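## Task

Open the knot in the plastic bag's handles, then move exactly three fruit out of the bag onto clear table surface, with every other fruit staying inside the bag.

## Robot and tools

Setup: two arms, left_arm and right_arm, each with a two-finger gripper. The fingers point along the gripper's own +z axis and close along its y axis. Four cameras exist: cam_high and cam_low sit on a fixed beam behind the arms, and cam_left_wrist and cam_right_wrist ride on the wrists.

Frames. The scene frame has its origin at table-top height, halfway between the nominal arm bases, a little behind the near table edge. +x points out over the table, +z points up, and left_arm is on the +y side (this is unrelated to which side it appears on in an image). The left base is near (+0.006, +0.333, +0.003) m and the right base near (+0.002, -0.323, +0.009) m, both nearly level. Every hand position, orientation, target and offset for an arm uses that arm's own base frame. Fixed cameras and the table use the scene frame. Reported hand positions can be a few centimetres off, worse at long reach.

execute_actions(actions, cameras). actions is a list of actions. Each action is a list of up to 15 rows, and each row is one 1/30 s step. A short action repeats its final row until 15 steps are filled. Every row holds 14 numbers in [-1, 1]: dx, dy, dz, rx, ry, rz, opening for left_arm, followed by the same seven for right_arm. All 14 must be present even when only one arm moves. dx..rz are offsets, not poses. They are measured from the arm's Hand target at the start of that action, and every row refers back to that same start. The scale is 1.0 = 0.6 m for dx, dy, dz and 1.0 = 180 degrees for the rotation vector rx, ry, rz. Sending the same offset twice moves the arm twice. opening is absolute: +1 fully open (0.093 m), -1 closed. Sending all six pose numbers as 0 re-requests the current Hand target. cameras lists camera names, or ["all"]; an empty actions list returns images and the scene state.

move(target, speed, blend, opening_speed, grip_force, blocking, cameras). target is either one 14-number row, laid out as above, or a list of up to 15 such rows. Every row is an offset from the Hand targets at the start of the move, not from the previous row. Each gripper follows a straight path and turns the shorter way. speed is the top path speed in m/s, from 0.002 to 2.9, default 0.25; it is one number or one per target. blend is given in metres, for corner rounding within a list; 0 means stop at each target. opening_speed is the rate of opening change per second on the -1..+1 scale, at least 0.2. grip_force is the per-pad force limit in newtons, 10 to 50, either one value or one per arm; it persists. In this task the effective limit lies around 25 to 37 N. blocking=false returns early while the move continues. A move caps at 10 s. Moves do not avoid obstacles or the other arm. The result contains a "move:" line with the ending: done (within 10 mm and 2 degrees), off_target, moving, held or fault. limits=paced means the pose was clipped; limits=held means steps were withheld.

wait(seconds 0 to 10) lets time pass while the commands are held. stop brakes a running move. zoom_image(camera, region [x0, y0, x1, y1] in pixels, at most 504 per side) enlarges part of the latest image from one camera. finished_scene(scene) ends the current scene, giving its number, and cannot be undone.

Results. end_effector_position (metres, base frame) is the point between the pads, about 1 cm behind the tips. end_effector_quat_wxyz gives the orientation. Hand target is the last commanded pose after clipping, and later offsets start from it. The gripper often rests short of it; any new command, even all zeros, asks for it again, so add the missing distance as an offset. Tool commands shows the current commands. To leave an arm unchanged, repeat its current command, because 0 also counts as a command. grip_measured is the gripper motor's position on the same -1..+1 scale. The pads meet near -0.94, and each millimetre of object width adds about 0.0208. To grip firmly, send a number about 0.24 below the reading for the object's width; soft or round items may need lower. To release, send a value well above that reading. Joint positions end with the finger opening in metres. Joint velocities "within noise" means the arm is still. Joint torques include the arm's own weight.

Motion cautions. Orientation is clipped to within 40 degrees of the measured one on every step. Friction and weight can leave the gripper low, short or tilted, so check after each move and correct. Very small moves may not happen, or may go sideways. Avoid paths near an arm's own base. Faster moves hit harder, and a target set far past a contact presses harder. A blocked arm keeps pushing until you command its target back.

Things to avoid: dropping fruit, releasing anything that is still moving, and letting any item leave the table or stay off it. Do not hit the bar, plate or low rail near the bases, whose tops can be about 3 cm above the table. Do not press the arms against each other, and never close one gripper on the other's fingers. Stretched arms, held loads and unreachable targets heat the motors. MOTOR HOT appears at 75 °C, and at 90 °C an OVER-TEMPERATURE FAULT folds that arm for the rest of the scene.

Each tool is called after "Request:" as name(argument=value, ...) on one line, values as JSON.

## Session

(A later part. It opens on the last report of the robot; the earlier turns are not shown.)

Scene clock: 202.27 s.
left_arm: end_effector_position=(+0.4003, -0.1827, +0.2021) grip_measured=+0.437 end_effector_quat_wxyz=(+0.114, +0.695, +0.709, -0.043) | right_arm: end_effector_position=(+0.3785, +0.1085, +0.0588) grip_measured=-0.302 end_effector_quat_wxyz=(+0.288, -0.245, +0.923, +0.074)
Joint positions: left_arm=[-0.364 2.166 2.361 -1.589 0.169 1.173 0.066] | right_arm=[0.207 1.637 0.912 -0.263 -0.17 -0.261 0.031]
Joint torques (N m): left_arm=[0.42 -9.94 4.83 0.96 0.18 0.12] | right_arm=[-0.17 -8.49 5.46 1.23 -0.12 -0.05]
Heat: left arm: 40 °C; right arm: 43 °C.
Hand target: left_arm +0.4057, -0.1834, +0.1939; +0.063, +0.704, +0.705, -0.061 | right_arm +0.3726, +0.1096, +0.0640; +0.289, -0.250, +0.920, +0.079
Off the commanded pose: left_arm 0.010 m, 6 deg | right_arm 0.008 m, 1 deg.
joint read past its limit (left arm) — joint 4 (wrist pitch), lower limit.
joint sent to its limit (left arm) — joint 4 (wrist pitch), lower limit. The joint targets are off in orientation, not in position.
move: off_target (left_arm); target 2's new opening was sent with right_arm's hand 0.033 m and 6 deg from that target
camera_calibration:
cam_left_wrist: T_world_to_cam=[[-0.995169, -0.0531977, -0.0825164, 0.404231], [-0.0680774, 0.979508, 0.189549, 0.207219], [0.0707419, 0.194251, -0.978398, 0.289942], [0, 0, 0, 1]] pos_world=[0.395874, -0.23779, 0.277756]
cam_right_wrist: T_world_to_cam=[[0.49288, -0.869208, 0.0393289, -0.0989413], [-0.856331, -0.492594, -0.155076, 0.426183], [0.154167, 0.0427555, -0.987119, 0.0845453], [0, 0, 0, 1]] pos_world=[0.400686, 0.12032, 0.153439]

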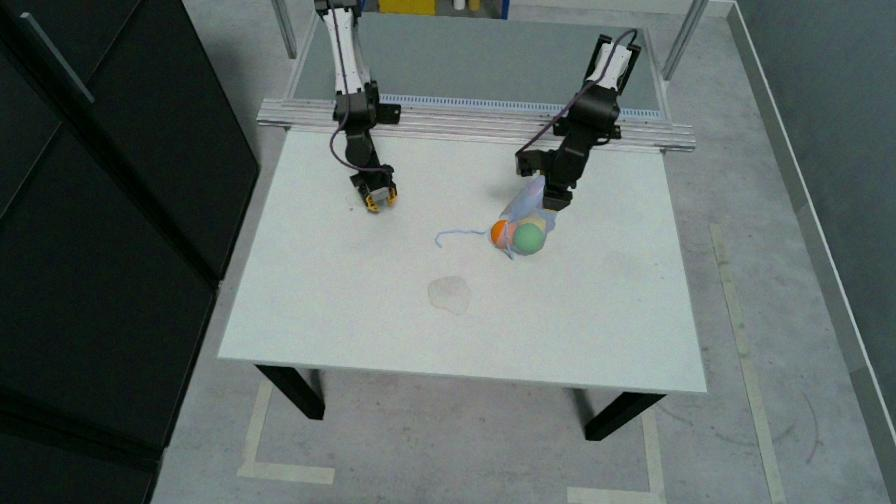

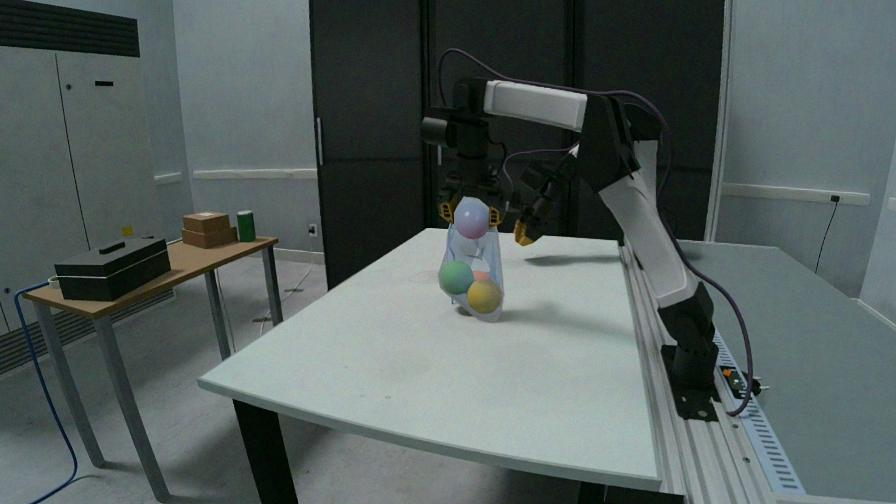

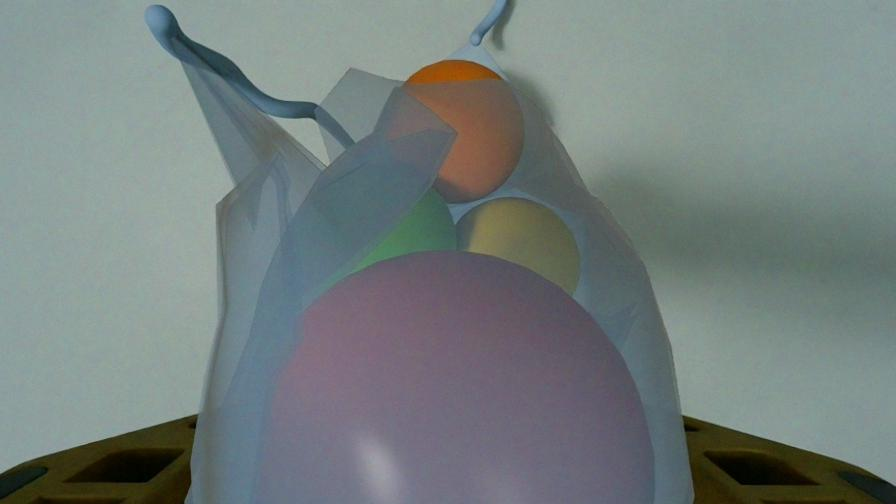

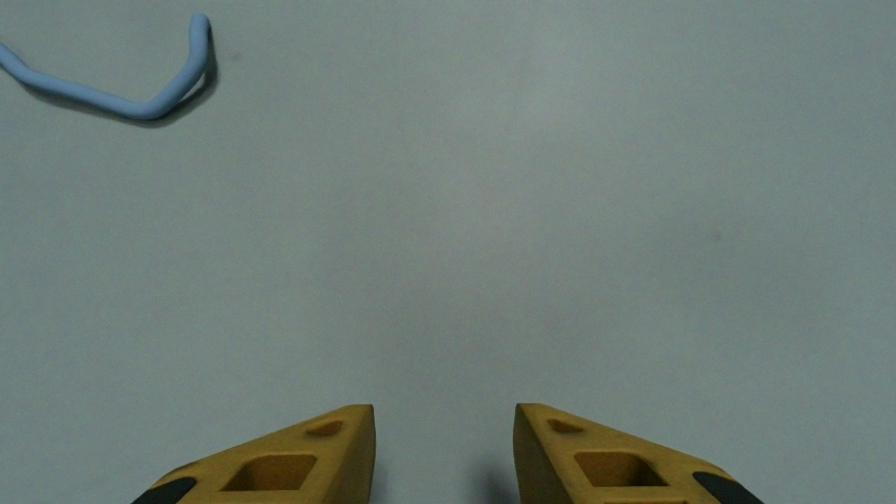

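Request:
move(target=[[0.08,0,-0.06,0,0,0,0, -0.05,-0.05,0.1,0,0,0,-0.3],[0.15,0.02,-0.26,0,0,0,0, -0.1,-0.1,0.15,0,0,0,-0.3]], speed=0.1, blend=0.03, cameras=["all"])

Scene clock: 206.33 s.
left_arm: end_effector_position=(+0.5108, -0.1677, +0.0694) grip_measured=+0.437 end_effector_quat_wxyz=(+0.112, +0.694, +0.710, -0.035) | right_arm: end_effector_position=(+0.3107, +0.0482, +0.1391) grip_measured=-0.302 end_effector_quat_wxyz=(+0.273, -0.245, +0.927, +0.078)
Joint positions: left_arm=[-0.264 2.702 2.786 -1.492 0.17 1.27 0.066] | right_arm=[0.005 1.28 0.954 -0.734 -0.279 -0.439 0.031]
Joint torques (N m): left_arm=[-0.96 -9.91 6.28 0.28 0.19 0.17] | right_arm=[-0.42 -5.42 9.42 1.04 -0.23 -0.03]
Heat: left arm: 40 °C; right arm: 42 °C.
Hand target: left_arm +0.4957, -0.1714, +0.0378; +0.063, +0.704, +0.705, -0.061 | right_arm +0.3126, +0.0496, +0.1541; +0.289, -0.250, +0.920, +0.079
Off the commanded pose: left_arm 0.035 m, 6 deg | right_arm 0.015 m, 2 deg.
move: off_target (left_arm, right_arm)
camera_calibration:
cam_left_wrist: T_world_to_cam=[[-0.994341, -0.0567861, -0.089781, 0.503552], [-0.0740533, 0.97647, 0.202541, 0.22688], [0.0761669, 0.208043, -0.975149, 0.148695], [0, 0, 0, 1]] pos_world=[0.506178, -0.223882, 0.144256]
cam_right_wrist: T_world_to_cam=[[0.496779, -0.867544, 0.024039, -0.120303], [-0.859149, -0.495512, -0.127792, 0.348148], [0.122777, 0.0428315, -0.99151, 0.18721], [0, 0, 0, 1]] pos_world=[0.335889, 0.0601249, 0.233003]

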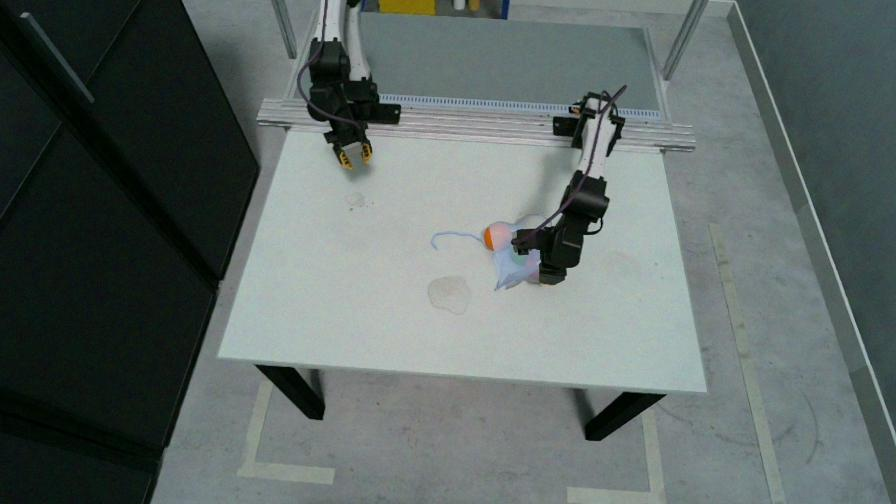

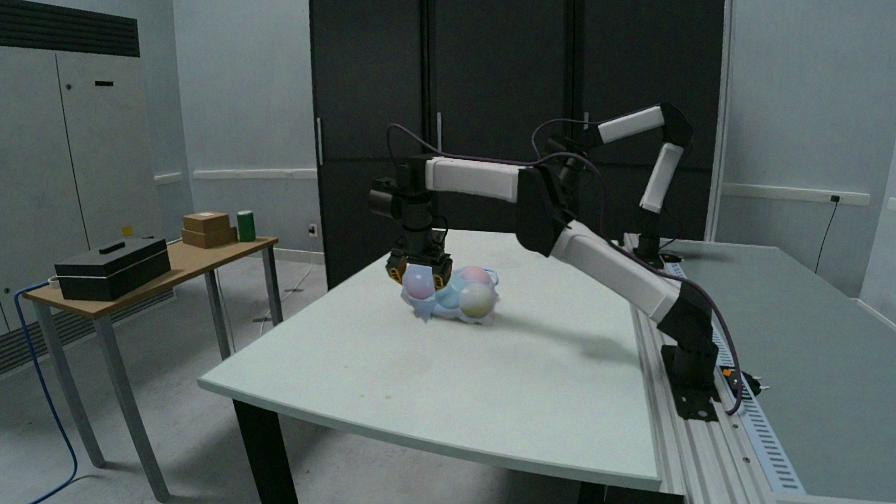

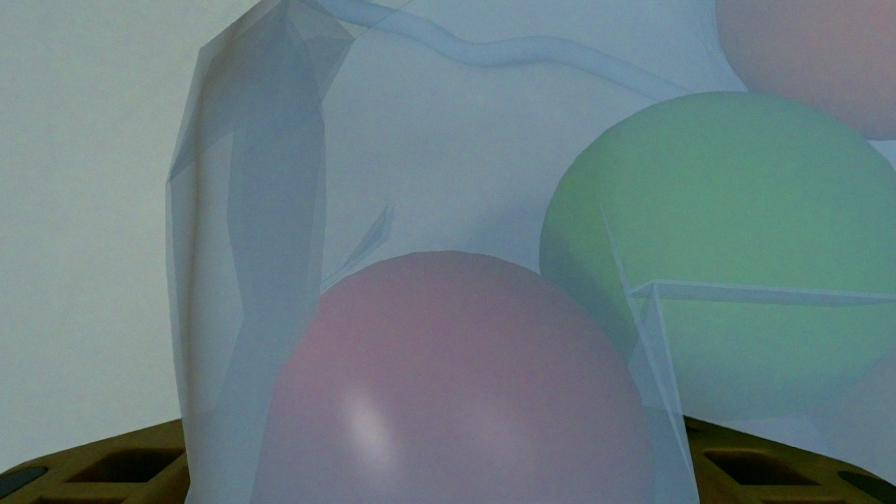

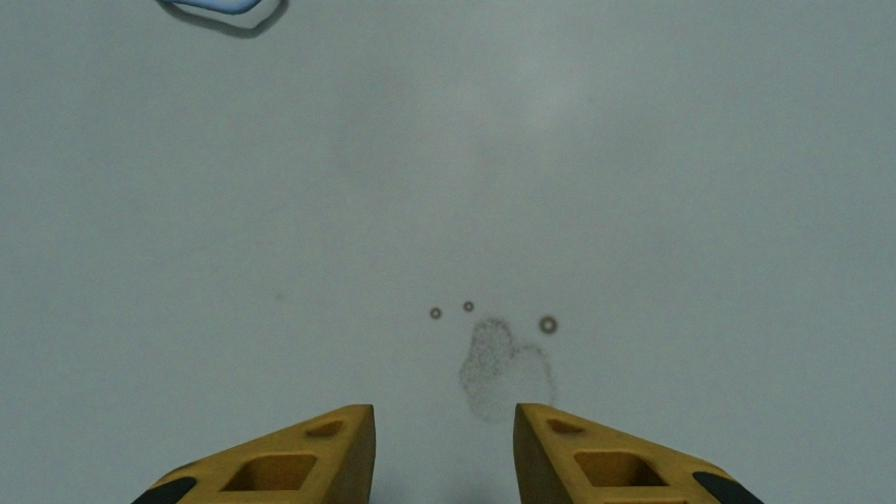

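Request:
move(target=[[0,0,-0.03,0,0,0,0, 0,0,0,0,0,0,-0.3],[0,0,-0.03,0,0,0,0.8, 0,0,0,0,0,0,-0.3],[0,0,0.16,0,0,0,0.8, 0,0,0,0,0,0,-0.3],[-0.17,-0.02,0.2,0,0,0,0.8, 0,0,0,0,0,0,-0.3]], speed=0.12, opening_speed=0.5, cameras=["cam_high","cam_low","cam_left_wrist"])

Scene clock: 212.17 s.
left_arm: end_effector_position=(+0.3999, -0.1824, +0.1480) grip_measured=+0.798 end_effector_quat_wxyz=(+0.059, +0.704, +0.704, -0.067) | right_arm: end_effector_position=(+0.3107, +0.0482, +0.1391) grip_measured=-0.302 end_effector_quat_wxyz=(+0.273, -0.245, +0.927, +0.078)
Joint positions: left_arm=[-0.363 2.233 2.258 -1.542 0.171 1.204 0.084] | right_arm=[0.005 1.28 0.954 -0.734 -0.279 -0.439 0.031]
Joint torques (N m): left_arm=[-0.62 -14.39 4.57 0.46 0.12 -0.1] | right_arm=[-0.43 -5.41 9.43 1.06 -0.21 -0.02]
Heat: left arm: 42 °C; right arm: 40 °C.
Hand target: left_arm +0.3938, -0.1834, +0.1578; +0.063, +0.704, +0.705, -0.061 | right_arm +0.3126, +0.0495, +0.1541; +0.290, -0.250, +0.920, +0.079
Off the commanded pose: left_arm 0.012 m, 1 deg | right_arm 0.015 m, 2 deg.
move: off_target (left_arm, right_arm); target 2's new opening was sent with left_arm's hand 0.022 m and 2 deg from that target
camera_calibration:
cam_left_wrist: T_world_to_cam=[[-0.999434, -0.0218942, 0.0255279, 0.390864], [-0.0152226, 0.971361, 0.237121, 0.187534], [-0.0299884, 0.236598, -0.971145, 0.283875], [0, 0, 0, 1]] pos_world=[0.402011, -0.24077, 0.221237]
Images, in order (width x height): cam_high 896x504, cam_low 896x504, cam_left_wrist 896x504.

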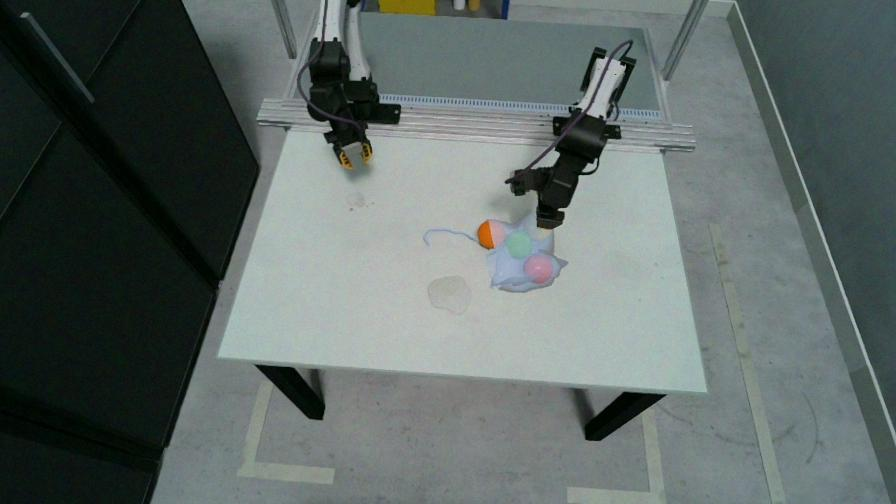

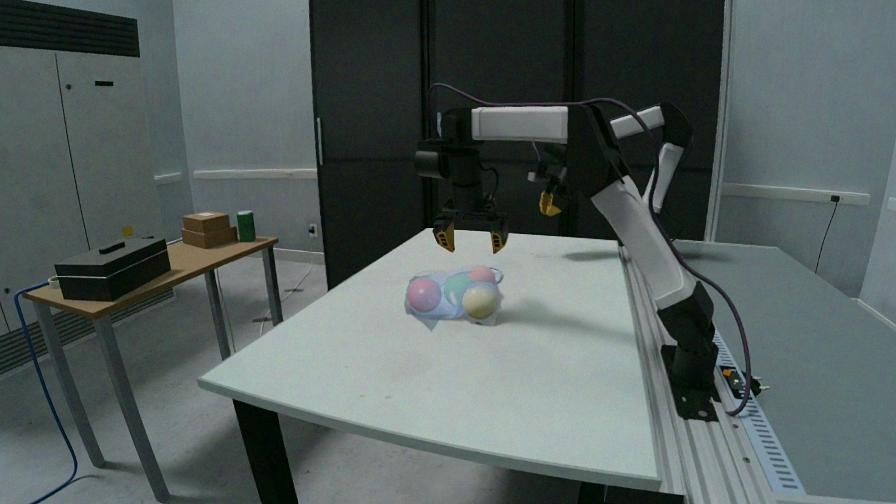

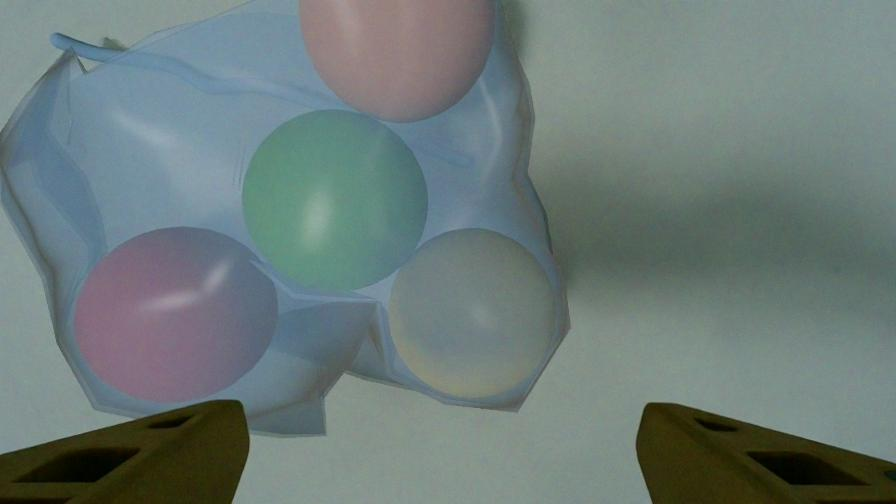

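Request:
move(target=[[-0.023,0.019,-0.09,0,0,0,1, 0,0,0,0,0,0,-0.3],[-0.023,0.019,-0.215,0,0,0,1, 0,0,0,0,0,0,-0.3],[-0.023,0.019,-0.215,0,0,0,0, 0,0,0,0,0,0,-0.3]], speed=0.12, opening_speed=1, cameras=["cam_left_wrist","cam_low"])

Scene clock: 216.87 s.
left_arm: end_effector_position=(+0.3817, -0.1740, +0.0383) grip_measured=+0.452 end_effector_quat_wxyz=(+0.071, +0.704, +0.704, -0.060) | right_arm: end_effector_position=(+0.3107, +0.0482, +0.1391) grip_measured=-0.302 end_effector_quat_wxyz=(+0.273, -0.245, +0.927, +0.078)
Joint positions: left_arm=[-0.361 2.107 1.615 -0.998 0.167 1.203 0.067] | right_arm=[0.005 1.28 0.954 -0.734 -0.279 -0.439 0.031]
Joint torques (N m): left_arm=[0.35 -9.88 4.66 0.7 0.15 0.01] | right_arm=[-0.47 -5.45 9.36 1.06 -0.2 -0.04]
Heat: left arm: 42 °C; right arm: 39 °C.
Hand target: left_arm +0.3799, -0.1719, +0.0288; +0.063, +0.704, +0.705, -0.061 | right_arm +0.3126, +0.0495, +0.1541; +0.290, -0.250, +0.920, +0.079
Off the commanded pose: left_arm 0.010 m, 1 deg | right_arm 0.015 m, 2 deg.
move: off_target (right_arm)
camera_calibration:
cam_left_wrist: T_world_to_cam=[[-0.999694, -0.0247143, -0.000759699, 0.376161], [-0.0242247, 0.972811, 0.230332, 0.209134], [-0.00495345, 0.23028, -0.973112, 0.164242], [0, 0, 0, 1]] pos_world=[0.381926, -0.231973, 0.111941]
Images, in order (width x height): cam_low 896x504, cam_left_wrist 896x504.

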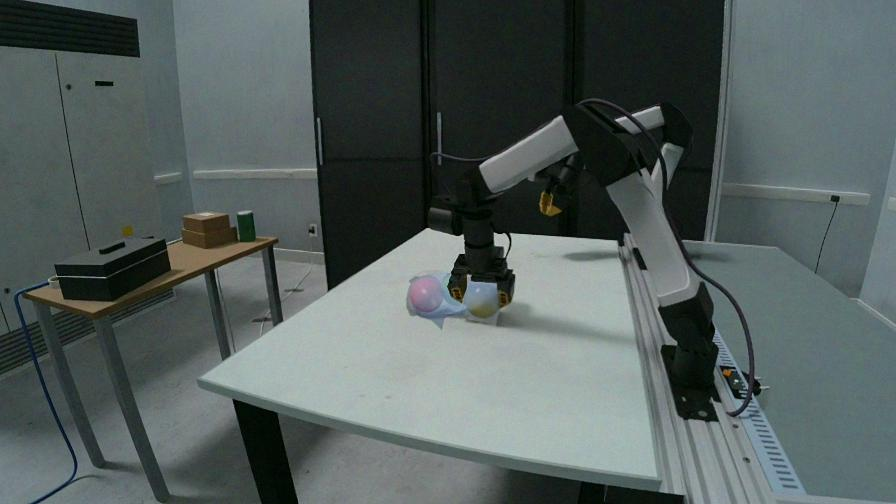

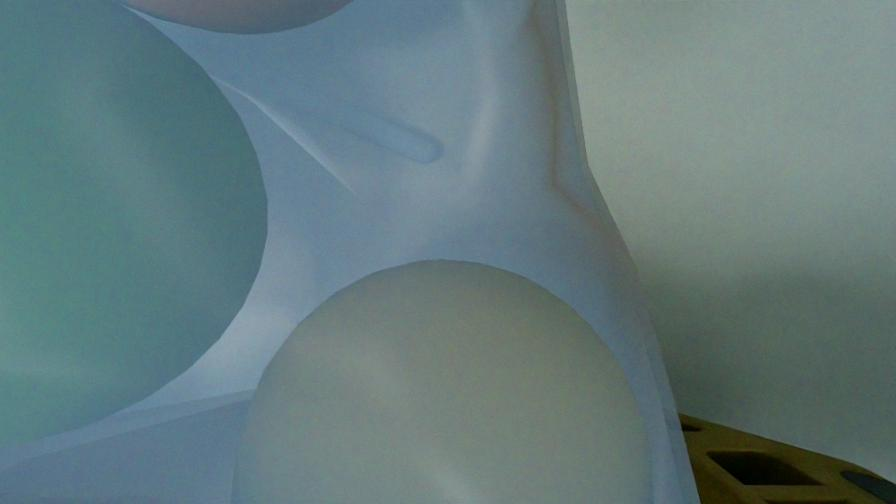

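Request:
move(target=[[0.02,-0.03,0.22,0,0,0,0, 0,0,0,0,0,0,-0.3]], speed=0.07, cameras=["all"])

Scene clock: 219.90 s.
left_arm: end_effector_position=(+0.3935, -0.1850, +0.1632) grip_measured=+0.452 end_effector_quat_wxyz=(+0.072, +0.703, +0.705, -0.060) | right_arm: end_effector_position=(+0.3107, +0.0482, +0.1391) grip_measured=-0.302 end_effector_quat_wxyz=(+0.273, -0.245, +0.927, +0.078)
Joint positions: left_arm=[-0.375 2.185 2.238 -1.539 0.167 1.187 0.067] | right_arm=[0.005 1.28 0.954 -0.734 -0.279 -0.439 0.031]
Joint torques (N m): left_arm=[-0.91 -9.84 7.94 0.43 0.15 -0.11] | right_arm=[-0.47 -5.45 9.44 1.05 -0.2 -0.03]
Heat: left arm: 42 °C; right arm: 39 °C.
Hand target: left_arm +0.3919, -0.1899, +0.1607; +0.063, +0.704, +0.705, -0.061 | right_arm +0.3126, +0.0495, +0.1541; +0.290, -0.250, +0.920, +0.079
Off the commanded pose: left_arm 0.006 m, 1 deg | right_arm 0.015 m, 2 deg.
move: off_target (right_arm)
camera_calibration:
cam_left_wrist: T_world_to_cam=[[-0.999642, -0.0266928, -0.00190361, 0.387656], [-0.0264218, 0.973205, 0.228415, 0.192554], [-0.00424443, 0.228383, -0.973562, 0.287794], [0, 0, 0, 1]] pos_world=[0.393827, -0.242774, 0.236941]
cam_right_wrist: T_world_to_cam=[[0.497067, -0.867374, 0.0242268, -0.120453], [-0.858967, -0.495819, -0.127826, 0.348113], [0.122885, 0.0427281, -0.991501, 0.187178], [0, 0, 0, 1]] pos_world=[0.33589, 0.0601258, 0.233004]

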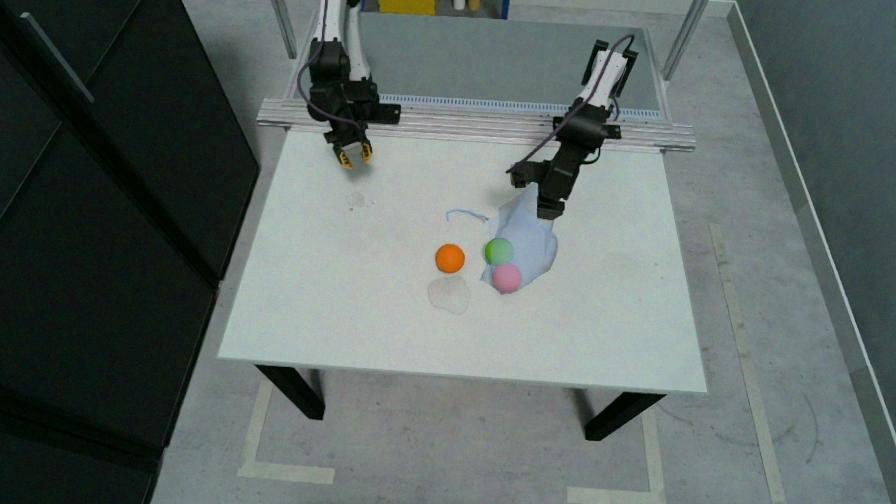

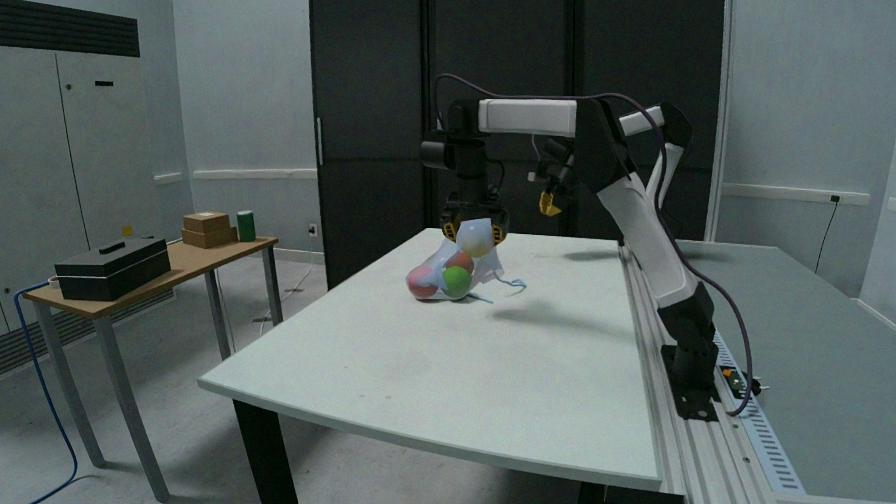

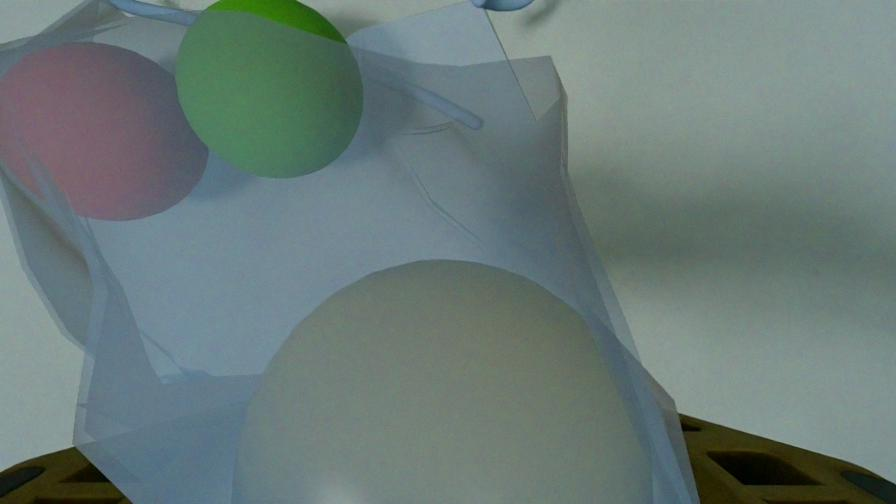

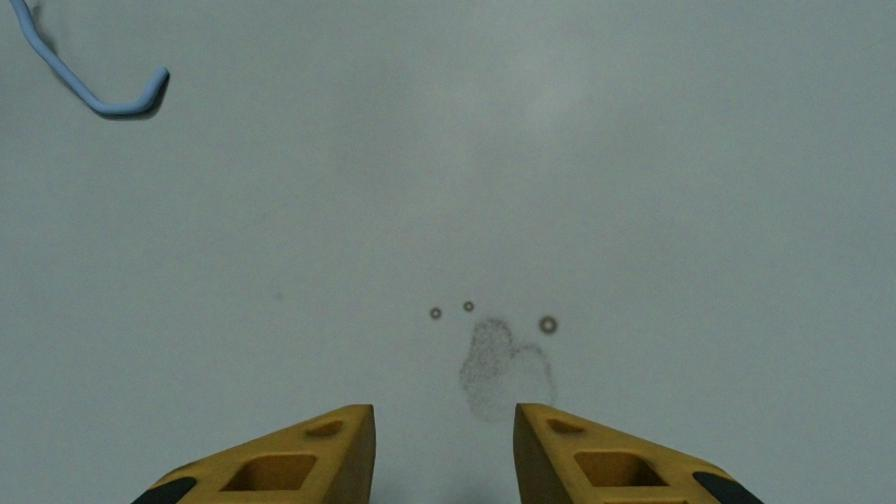

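Request:
move(target=[[-0.01,0.05,0.07,0,0,0,0, 0,0,0,0,0,0,-0.3]], speed=0.05, cameras=["cam_high","cam_low","cam_left_wrist"])

Scene clock: 221.83 s.
left_arm: end_effector_position=(+0.3940, -0.1636, +0.1925) grip_measured=+0.452 end_effector_quat_wxyz=(+0.101, +0.696, +0.710, -0.045) | right_arm: end_effector_position=(+0.3107, +0.0482, +0.1391) grip_measured=-0.302 end_effector_quat_wxyz=(+0.273, -0.245, +0.927, +0.078)
Joint positions: left_arm=[-0.328 2.11 2.235 -1.551 0.167 1.211 0.067] | right_arm=[0.005 1.28 0.954 -0.734 -0.279 -0.439 0.031]
Joint torques (N m): left_arm=[0.36 -13.53 4.68 0.53 0.21 0.15] | right_arm=[-0.47 -5.49 9.33 1.06 -0.21 -0.05]
Heat: left arm: 42 °C; right arm: 38 °C.
Hand target: left_arm +0.3859, -0.1599, +0.2028; +0.063, +0.704, +0.705, -0.061 | right_arm +0.3126, +0.0495, +0.1541; +0.290, -0.250, +0.920, +0.079
Off the commanded pose: left_arm 0.014 m, 5 deg | right_arm 0.015 m, 2 deg.
joint sent to its limit (left arm) — joint 4 (wrist pitch), lower limit. The joint targets are off in orientation, not in position.
move: off_target (left_arm, right_arm)
camera_calibration:
cam_left_wrist: T_world_to_cam=[[-0.996843, -0.050247, -0.0614711, 0.395302], [-0.0619861, 0.97635, 0.207118, 0.183673], [0.0496103, 0.210274, -0.976383, 0.28779], [0, 0, 0, 1]] pos_world=[0.391162, -0.219981, 0.267251]
Images, in order (width x height): cam_high 896x504, cam_low 896x504, cam_left_wrist 896x504.

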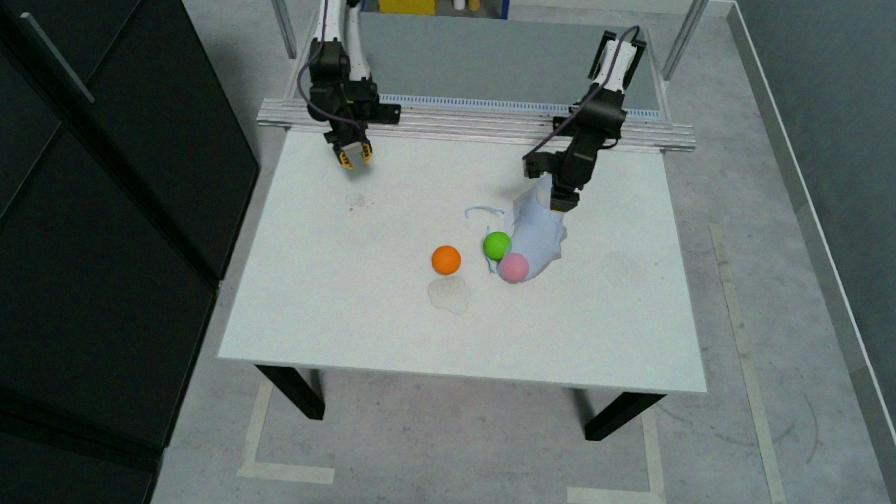

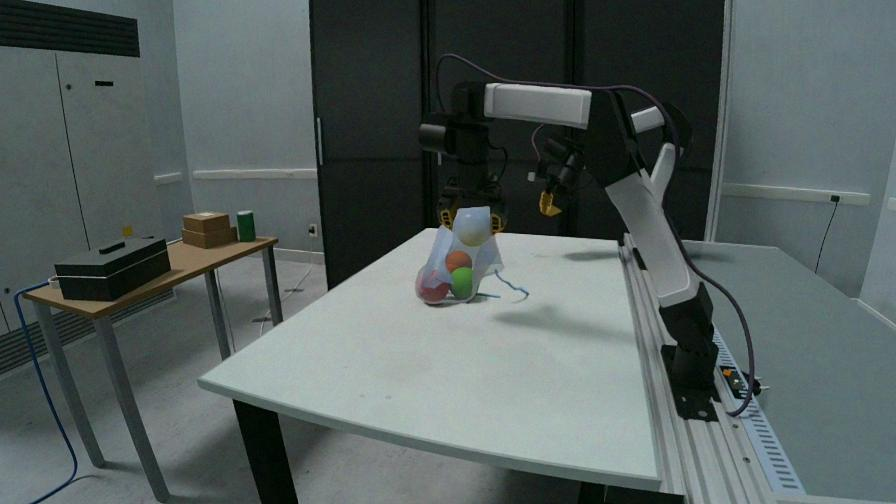

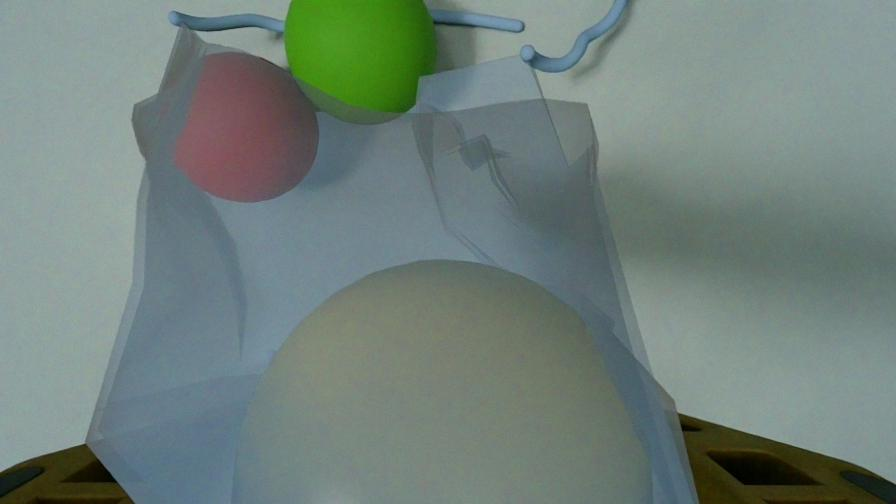

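Excellent. Continue, drawing back +y.

Request:
move(target=[[-0.01,0.13,0.05,0,0,0,0, 0,0,0,0,0,0,-0.3]], speed=0.05, cameras=["cam_high","cam_low","cam_left_wrist"])

Scene clock: 224.43 s.
left_arm: end_effector_position=(+0.3894, -0.0820, +0.2242) grip_measured=+0.452 end_effector_quat_wxyz=(+0.127, +0.691, +0.711, -0.011) | right_arm: end_effector_position=(+0.3107, +0.0482, +0.1391) grip_measured=-0.302 end_effector_quat_wxyz=(+0.273, -0.245, +0.927, +0.078)
Joint positions: left_arm=[-0.137 1.959 2.135 -1.553 0.167 1.39 0.067] | right_arm=[0.005 1.28 0.954 -0.734 -0.279 -0.439 0.031]
Joint torques (N m): left_arm=[0.39 -12.11 4.51 0.64 0.34 0.13] | right_arm=[-0.42 -5.48 9.44 1.06 -0.21 -0.03]
Heat: left arm: 43 °C; right arm: 38 °C.
Hand target: left_arm +0.3799, -0.0820, +0.2327; +0.063, +0.704, +0.705, -0.061 | right_arm +0.3126, +0.0495, +0.1541; +0.290, -0.250, +0.920, +0.079
Off the commanded pose: left_arm 0.013 m, 9 deg | right_arm 0.015 m, 2 deg.
joint sent to its limit (left arm) — joint 4 (wrist pitch), lower limit. The joint targets are off in orientation, not in position.
move: off_target (left_arm, right_arm)
camera_calibration:
cam_left_wrist: T_world_to_cam=[[-0.987174, -0.0664714, -0.145152, 0.410411], [-0.0964982, 0.972751, 0.210816, 0.109457], [0.127183, 0.222119, -0.966689, 0.270479], [0, 0, 0, 1]] pos_world=[0.381308, -0.139272, 0.297966]
Images, in order (width x height): cam_high 896x504, cam_low 896x504, cam_left_wrist 896x504.

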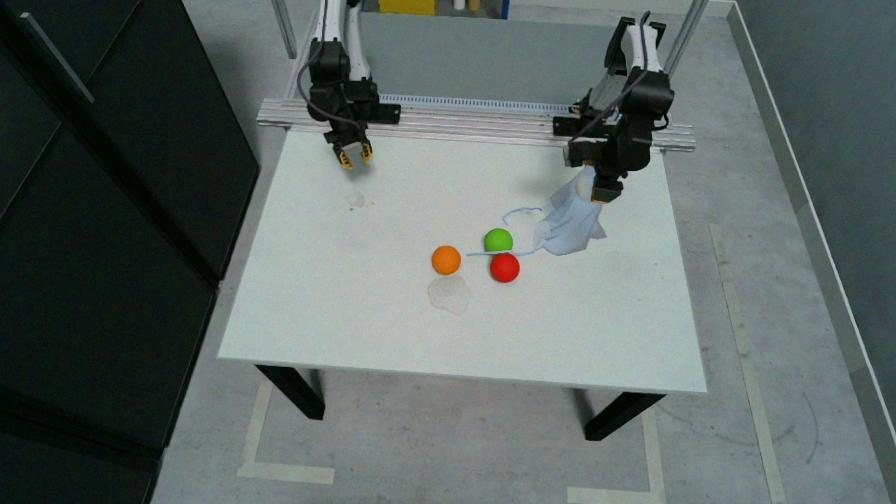

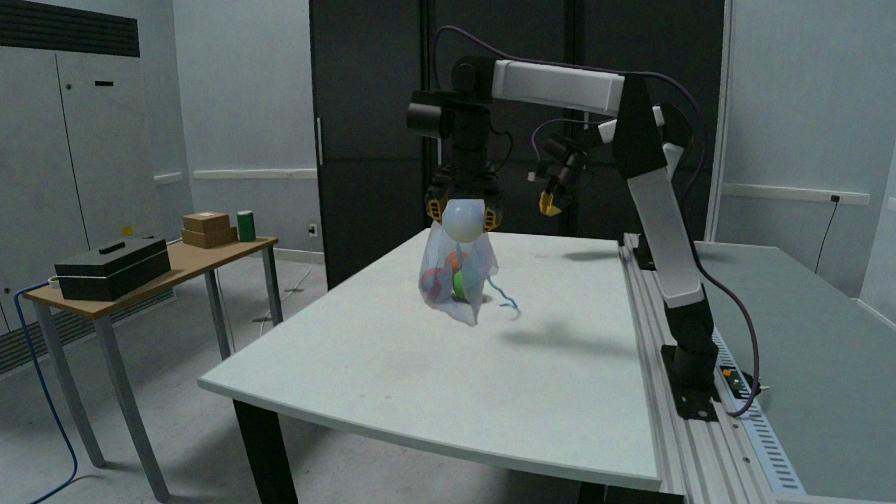

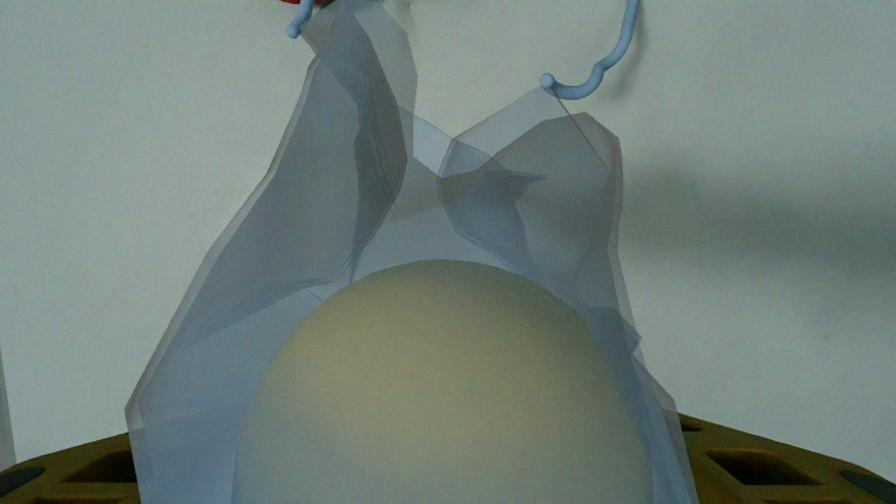

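Request:
move(target=[[0,0.1,0.0,0,0,0,0, 0,0,0,0,0,0,-0.3],[0,0.13,-0.325,0,0,0,0, 0,0,0,0,0,0,-0.3]], speed=0.09, blend=0.03, cameras=["cam_high","cam_low","cam_left_wrist"])

Scene clock: 228.90 s.
left_arm: end_effector_position=(+0.3806, -0.0049, +0.0474) grip_measured=+0.452 end_effector_quat_wxyz=(+0.066, +0.701, +0.708, -0.056) | right_arm: end_effector_position=(+0.3107, +0.0482, +0.1391) grip_measured=-0.302 end_effector_quat_wxyz=(+0.273, -0.245, +0.927, +0.078)
Joint positions: left_arm=[0.063 2.02 1.524 -1.07 0.173 1.625 0.067] | right_arm=[0.005 1.28 0.954 -0.734 -0.279 -0.439 0.031]
Joint torques (N m): left_arm=[0.5 -8.72 4.66 0.52 0.25 0.13] | right_arm=[-0.46 -5.52 9.42 1.05 -0.18 -0.02]
Heat: left arm: 43 °C; right arm: 37 °C.
Hand target: left_arm +0.3799, -0.0039, +0.0378; +0.063, +0.704, +0.705, -0.061 | right_arm +0.3126, +0.0495, +0.1541; +0.290, -0.250, +0.920, +0.079
Off the commanded pose: left_arm 0.010 m, 1 deg | right_arm 0.015 m, 2 deg.
move: off_target (right_arm)
camera_calibration:
cam_left_wrist: T_world_to_cam=[[-0.999432, -0.0336603, 0.00171101, 0.379056], [-0.0322414, 0.969627, 0.242454, 0.0449556], [-0.0098201, 0.242261, -0.970162, 0.135944], [0, 0, 0, 1]] pos_world=[0.381625, -0.063765, 0.12034]
Images, in order (width x height): cam_high 896x504, cam_low 896x504, cam_left_wrist 896x504.

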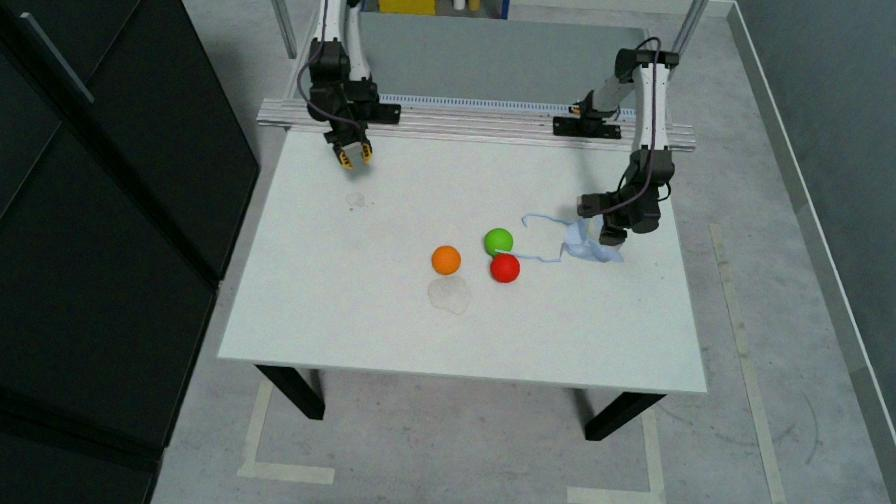

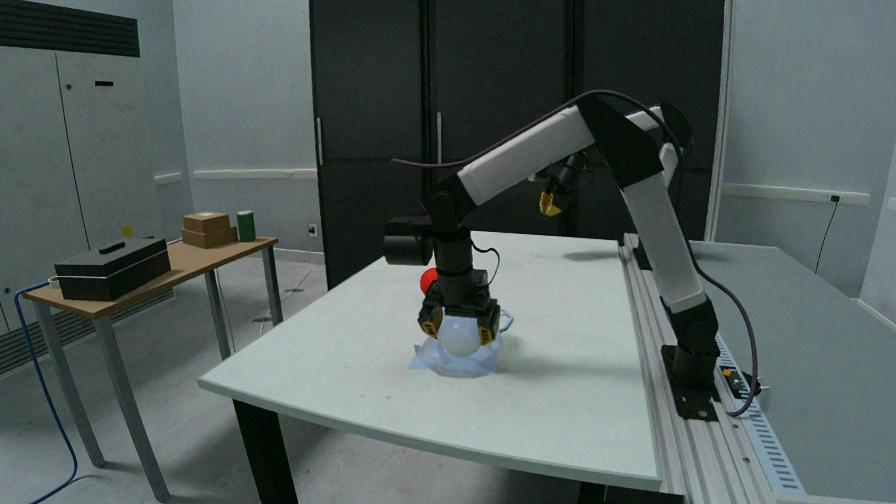

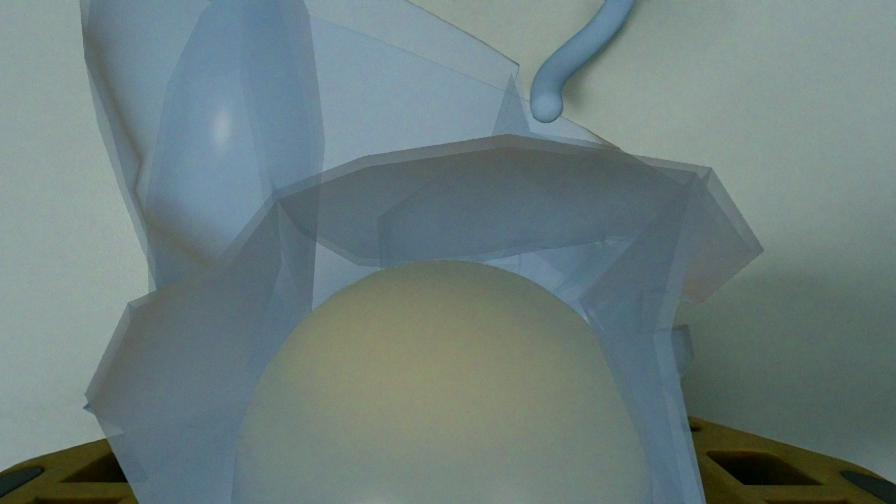

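Request:
move(target=[[0,0,-0.008,0,0,0,0, 0,0,0,0,0,0,-0.3],[0,0,-0.008,0,0,0,0.9, 0,0,0,0,0,0,-0.3],[0,0.0,0.2,0,0,0,0.9, 0,0,0,0,0,0,-0.3]], speed=0.12, opening_speed=0.5, cameras=["all"])

Request:
zoom_image(camera="cam_high", region=[400, 180, 660, 320])

Scene clock: 234.07 s.
left_arm: end_effector_position=(+0.3807, -0.0049, +0.1493) grip_measured=+0.898 end_effector_quat_wxyz=(+0.058, +0.701, +0.708, -0.064) | right_arm: end_effector_position=(+0.3107, +0.0482, +0.1391) grip_measured=-0.302 end_effector_quat_wxyz=(+0.273, -0.245, +0.927, +0.078)
Joint positions: left_arm=[0.063 2.02 1.931 -1.5 0.173 1.625 0.088] | right_arm=[0.005 1.28 0.954 -0.734 -0.279 -0.439 0.031]
Joint torques (N m): left_arm=[0.57 -10.86 7.53 0.13 0.25 0.13] | right_arm=[-0.43 -5.49 9.39 1.05 -0.24 -0.02]
Heat: left arm: 43 °C; right arm: 37 °C.
Hand target: left_arm +0.3798, -0.0040, +0.1578; +0.063, +0.704, +0.705, -0.061 | right_arm +0.3126, +0.0495, +0.1541; +0.290, -0.250, +0.920, +0.079
Off the commanded pose: left_arm 0.009 m, 1 deg | right_arm 0.015 m, 2 deg.
move: off_target (right_arm); target 2's new opening was sent with left_arm's hand 0.014 m and 2 deg from that target
camera_calibration:
cam_left_wrist: T_world_to_cam=[[-0.999163, -0.033261, 0.0238174, 0.375581], [-0.0265286, 0.96999, 0.241692, 0.0182111], [-0.0311415, 0.240858, -0.970061, 0.242855], [0, 0, 0, 1]] pos_world=[0.383312, -0.0636658, 0.222237]
cam_right_wrist: T_world_to_cam=[[0.497067, -0.867374, 0.0242268, -0.120453], [-0.858967, -0.495819, -0.127826, 0.348113], [0.122885, 0.0427281, -0.991501, 0.187178], [0, 0, 0, 1]] pos_world=[0.33589, 0.0601258, 0.233004]

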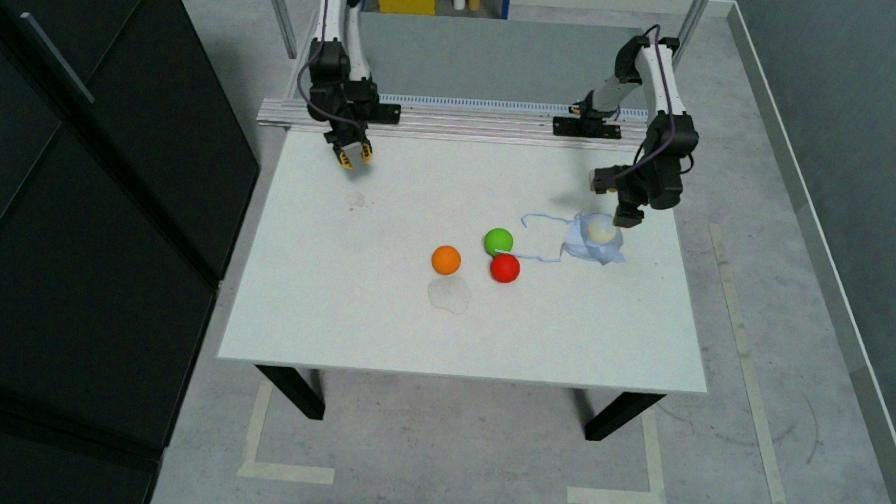

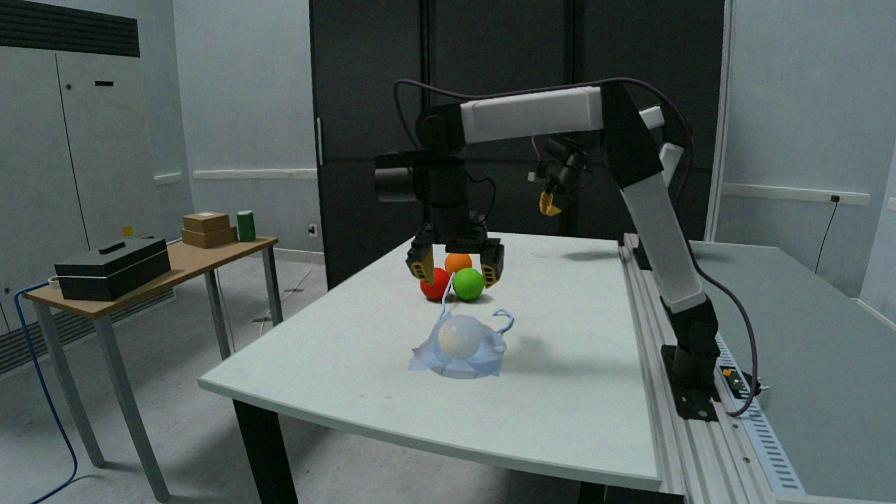

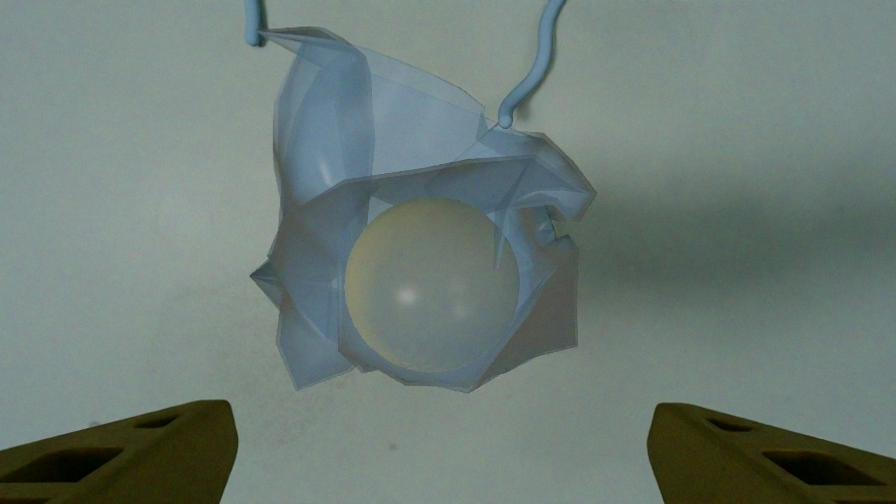

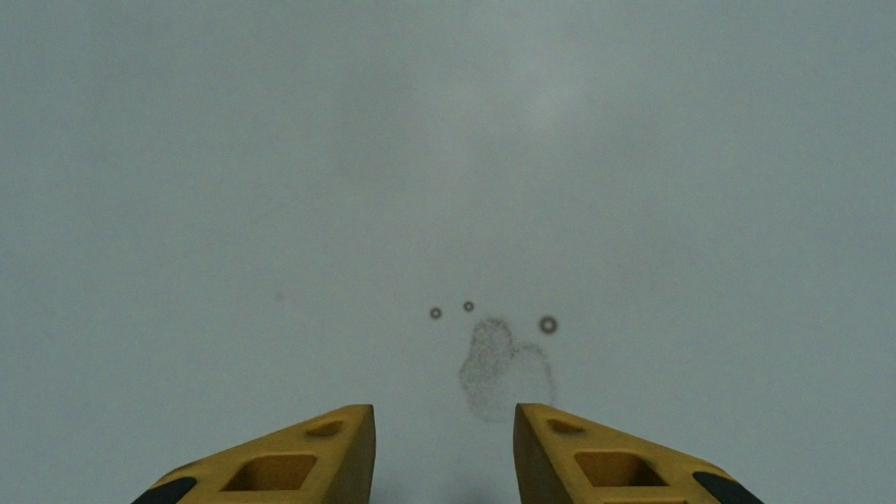

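Scaled by 1.938 from the camera's 896x504 image, which has a finer 1280x720 frame.

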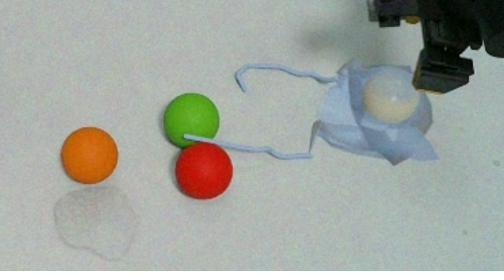

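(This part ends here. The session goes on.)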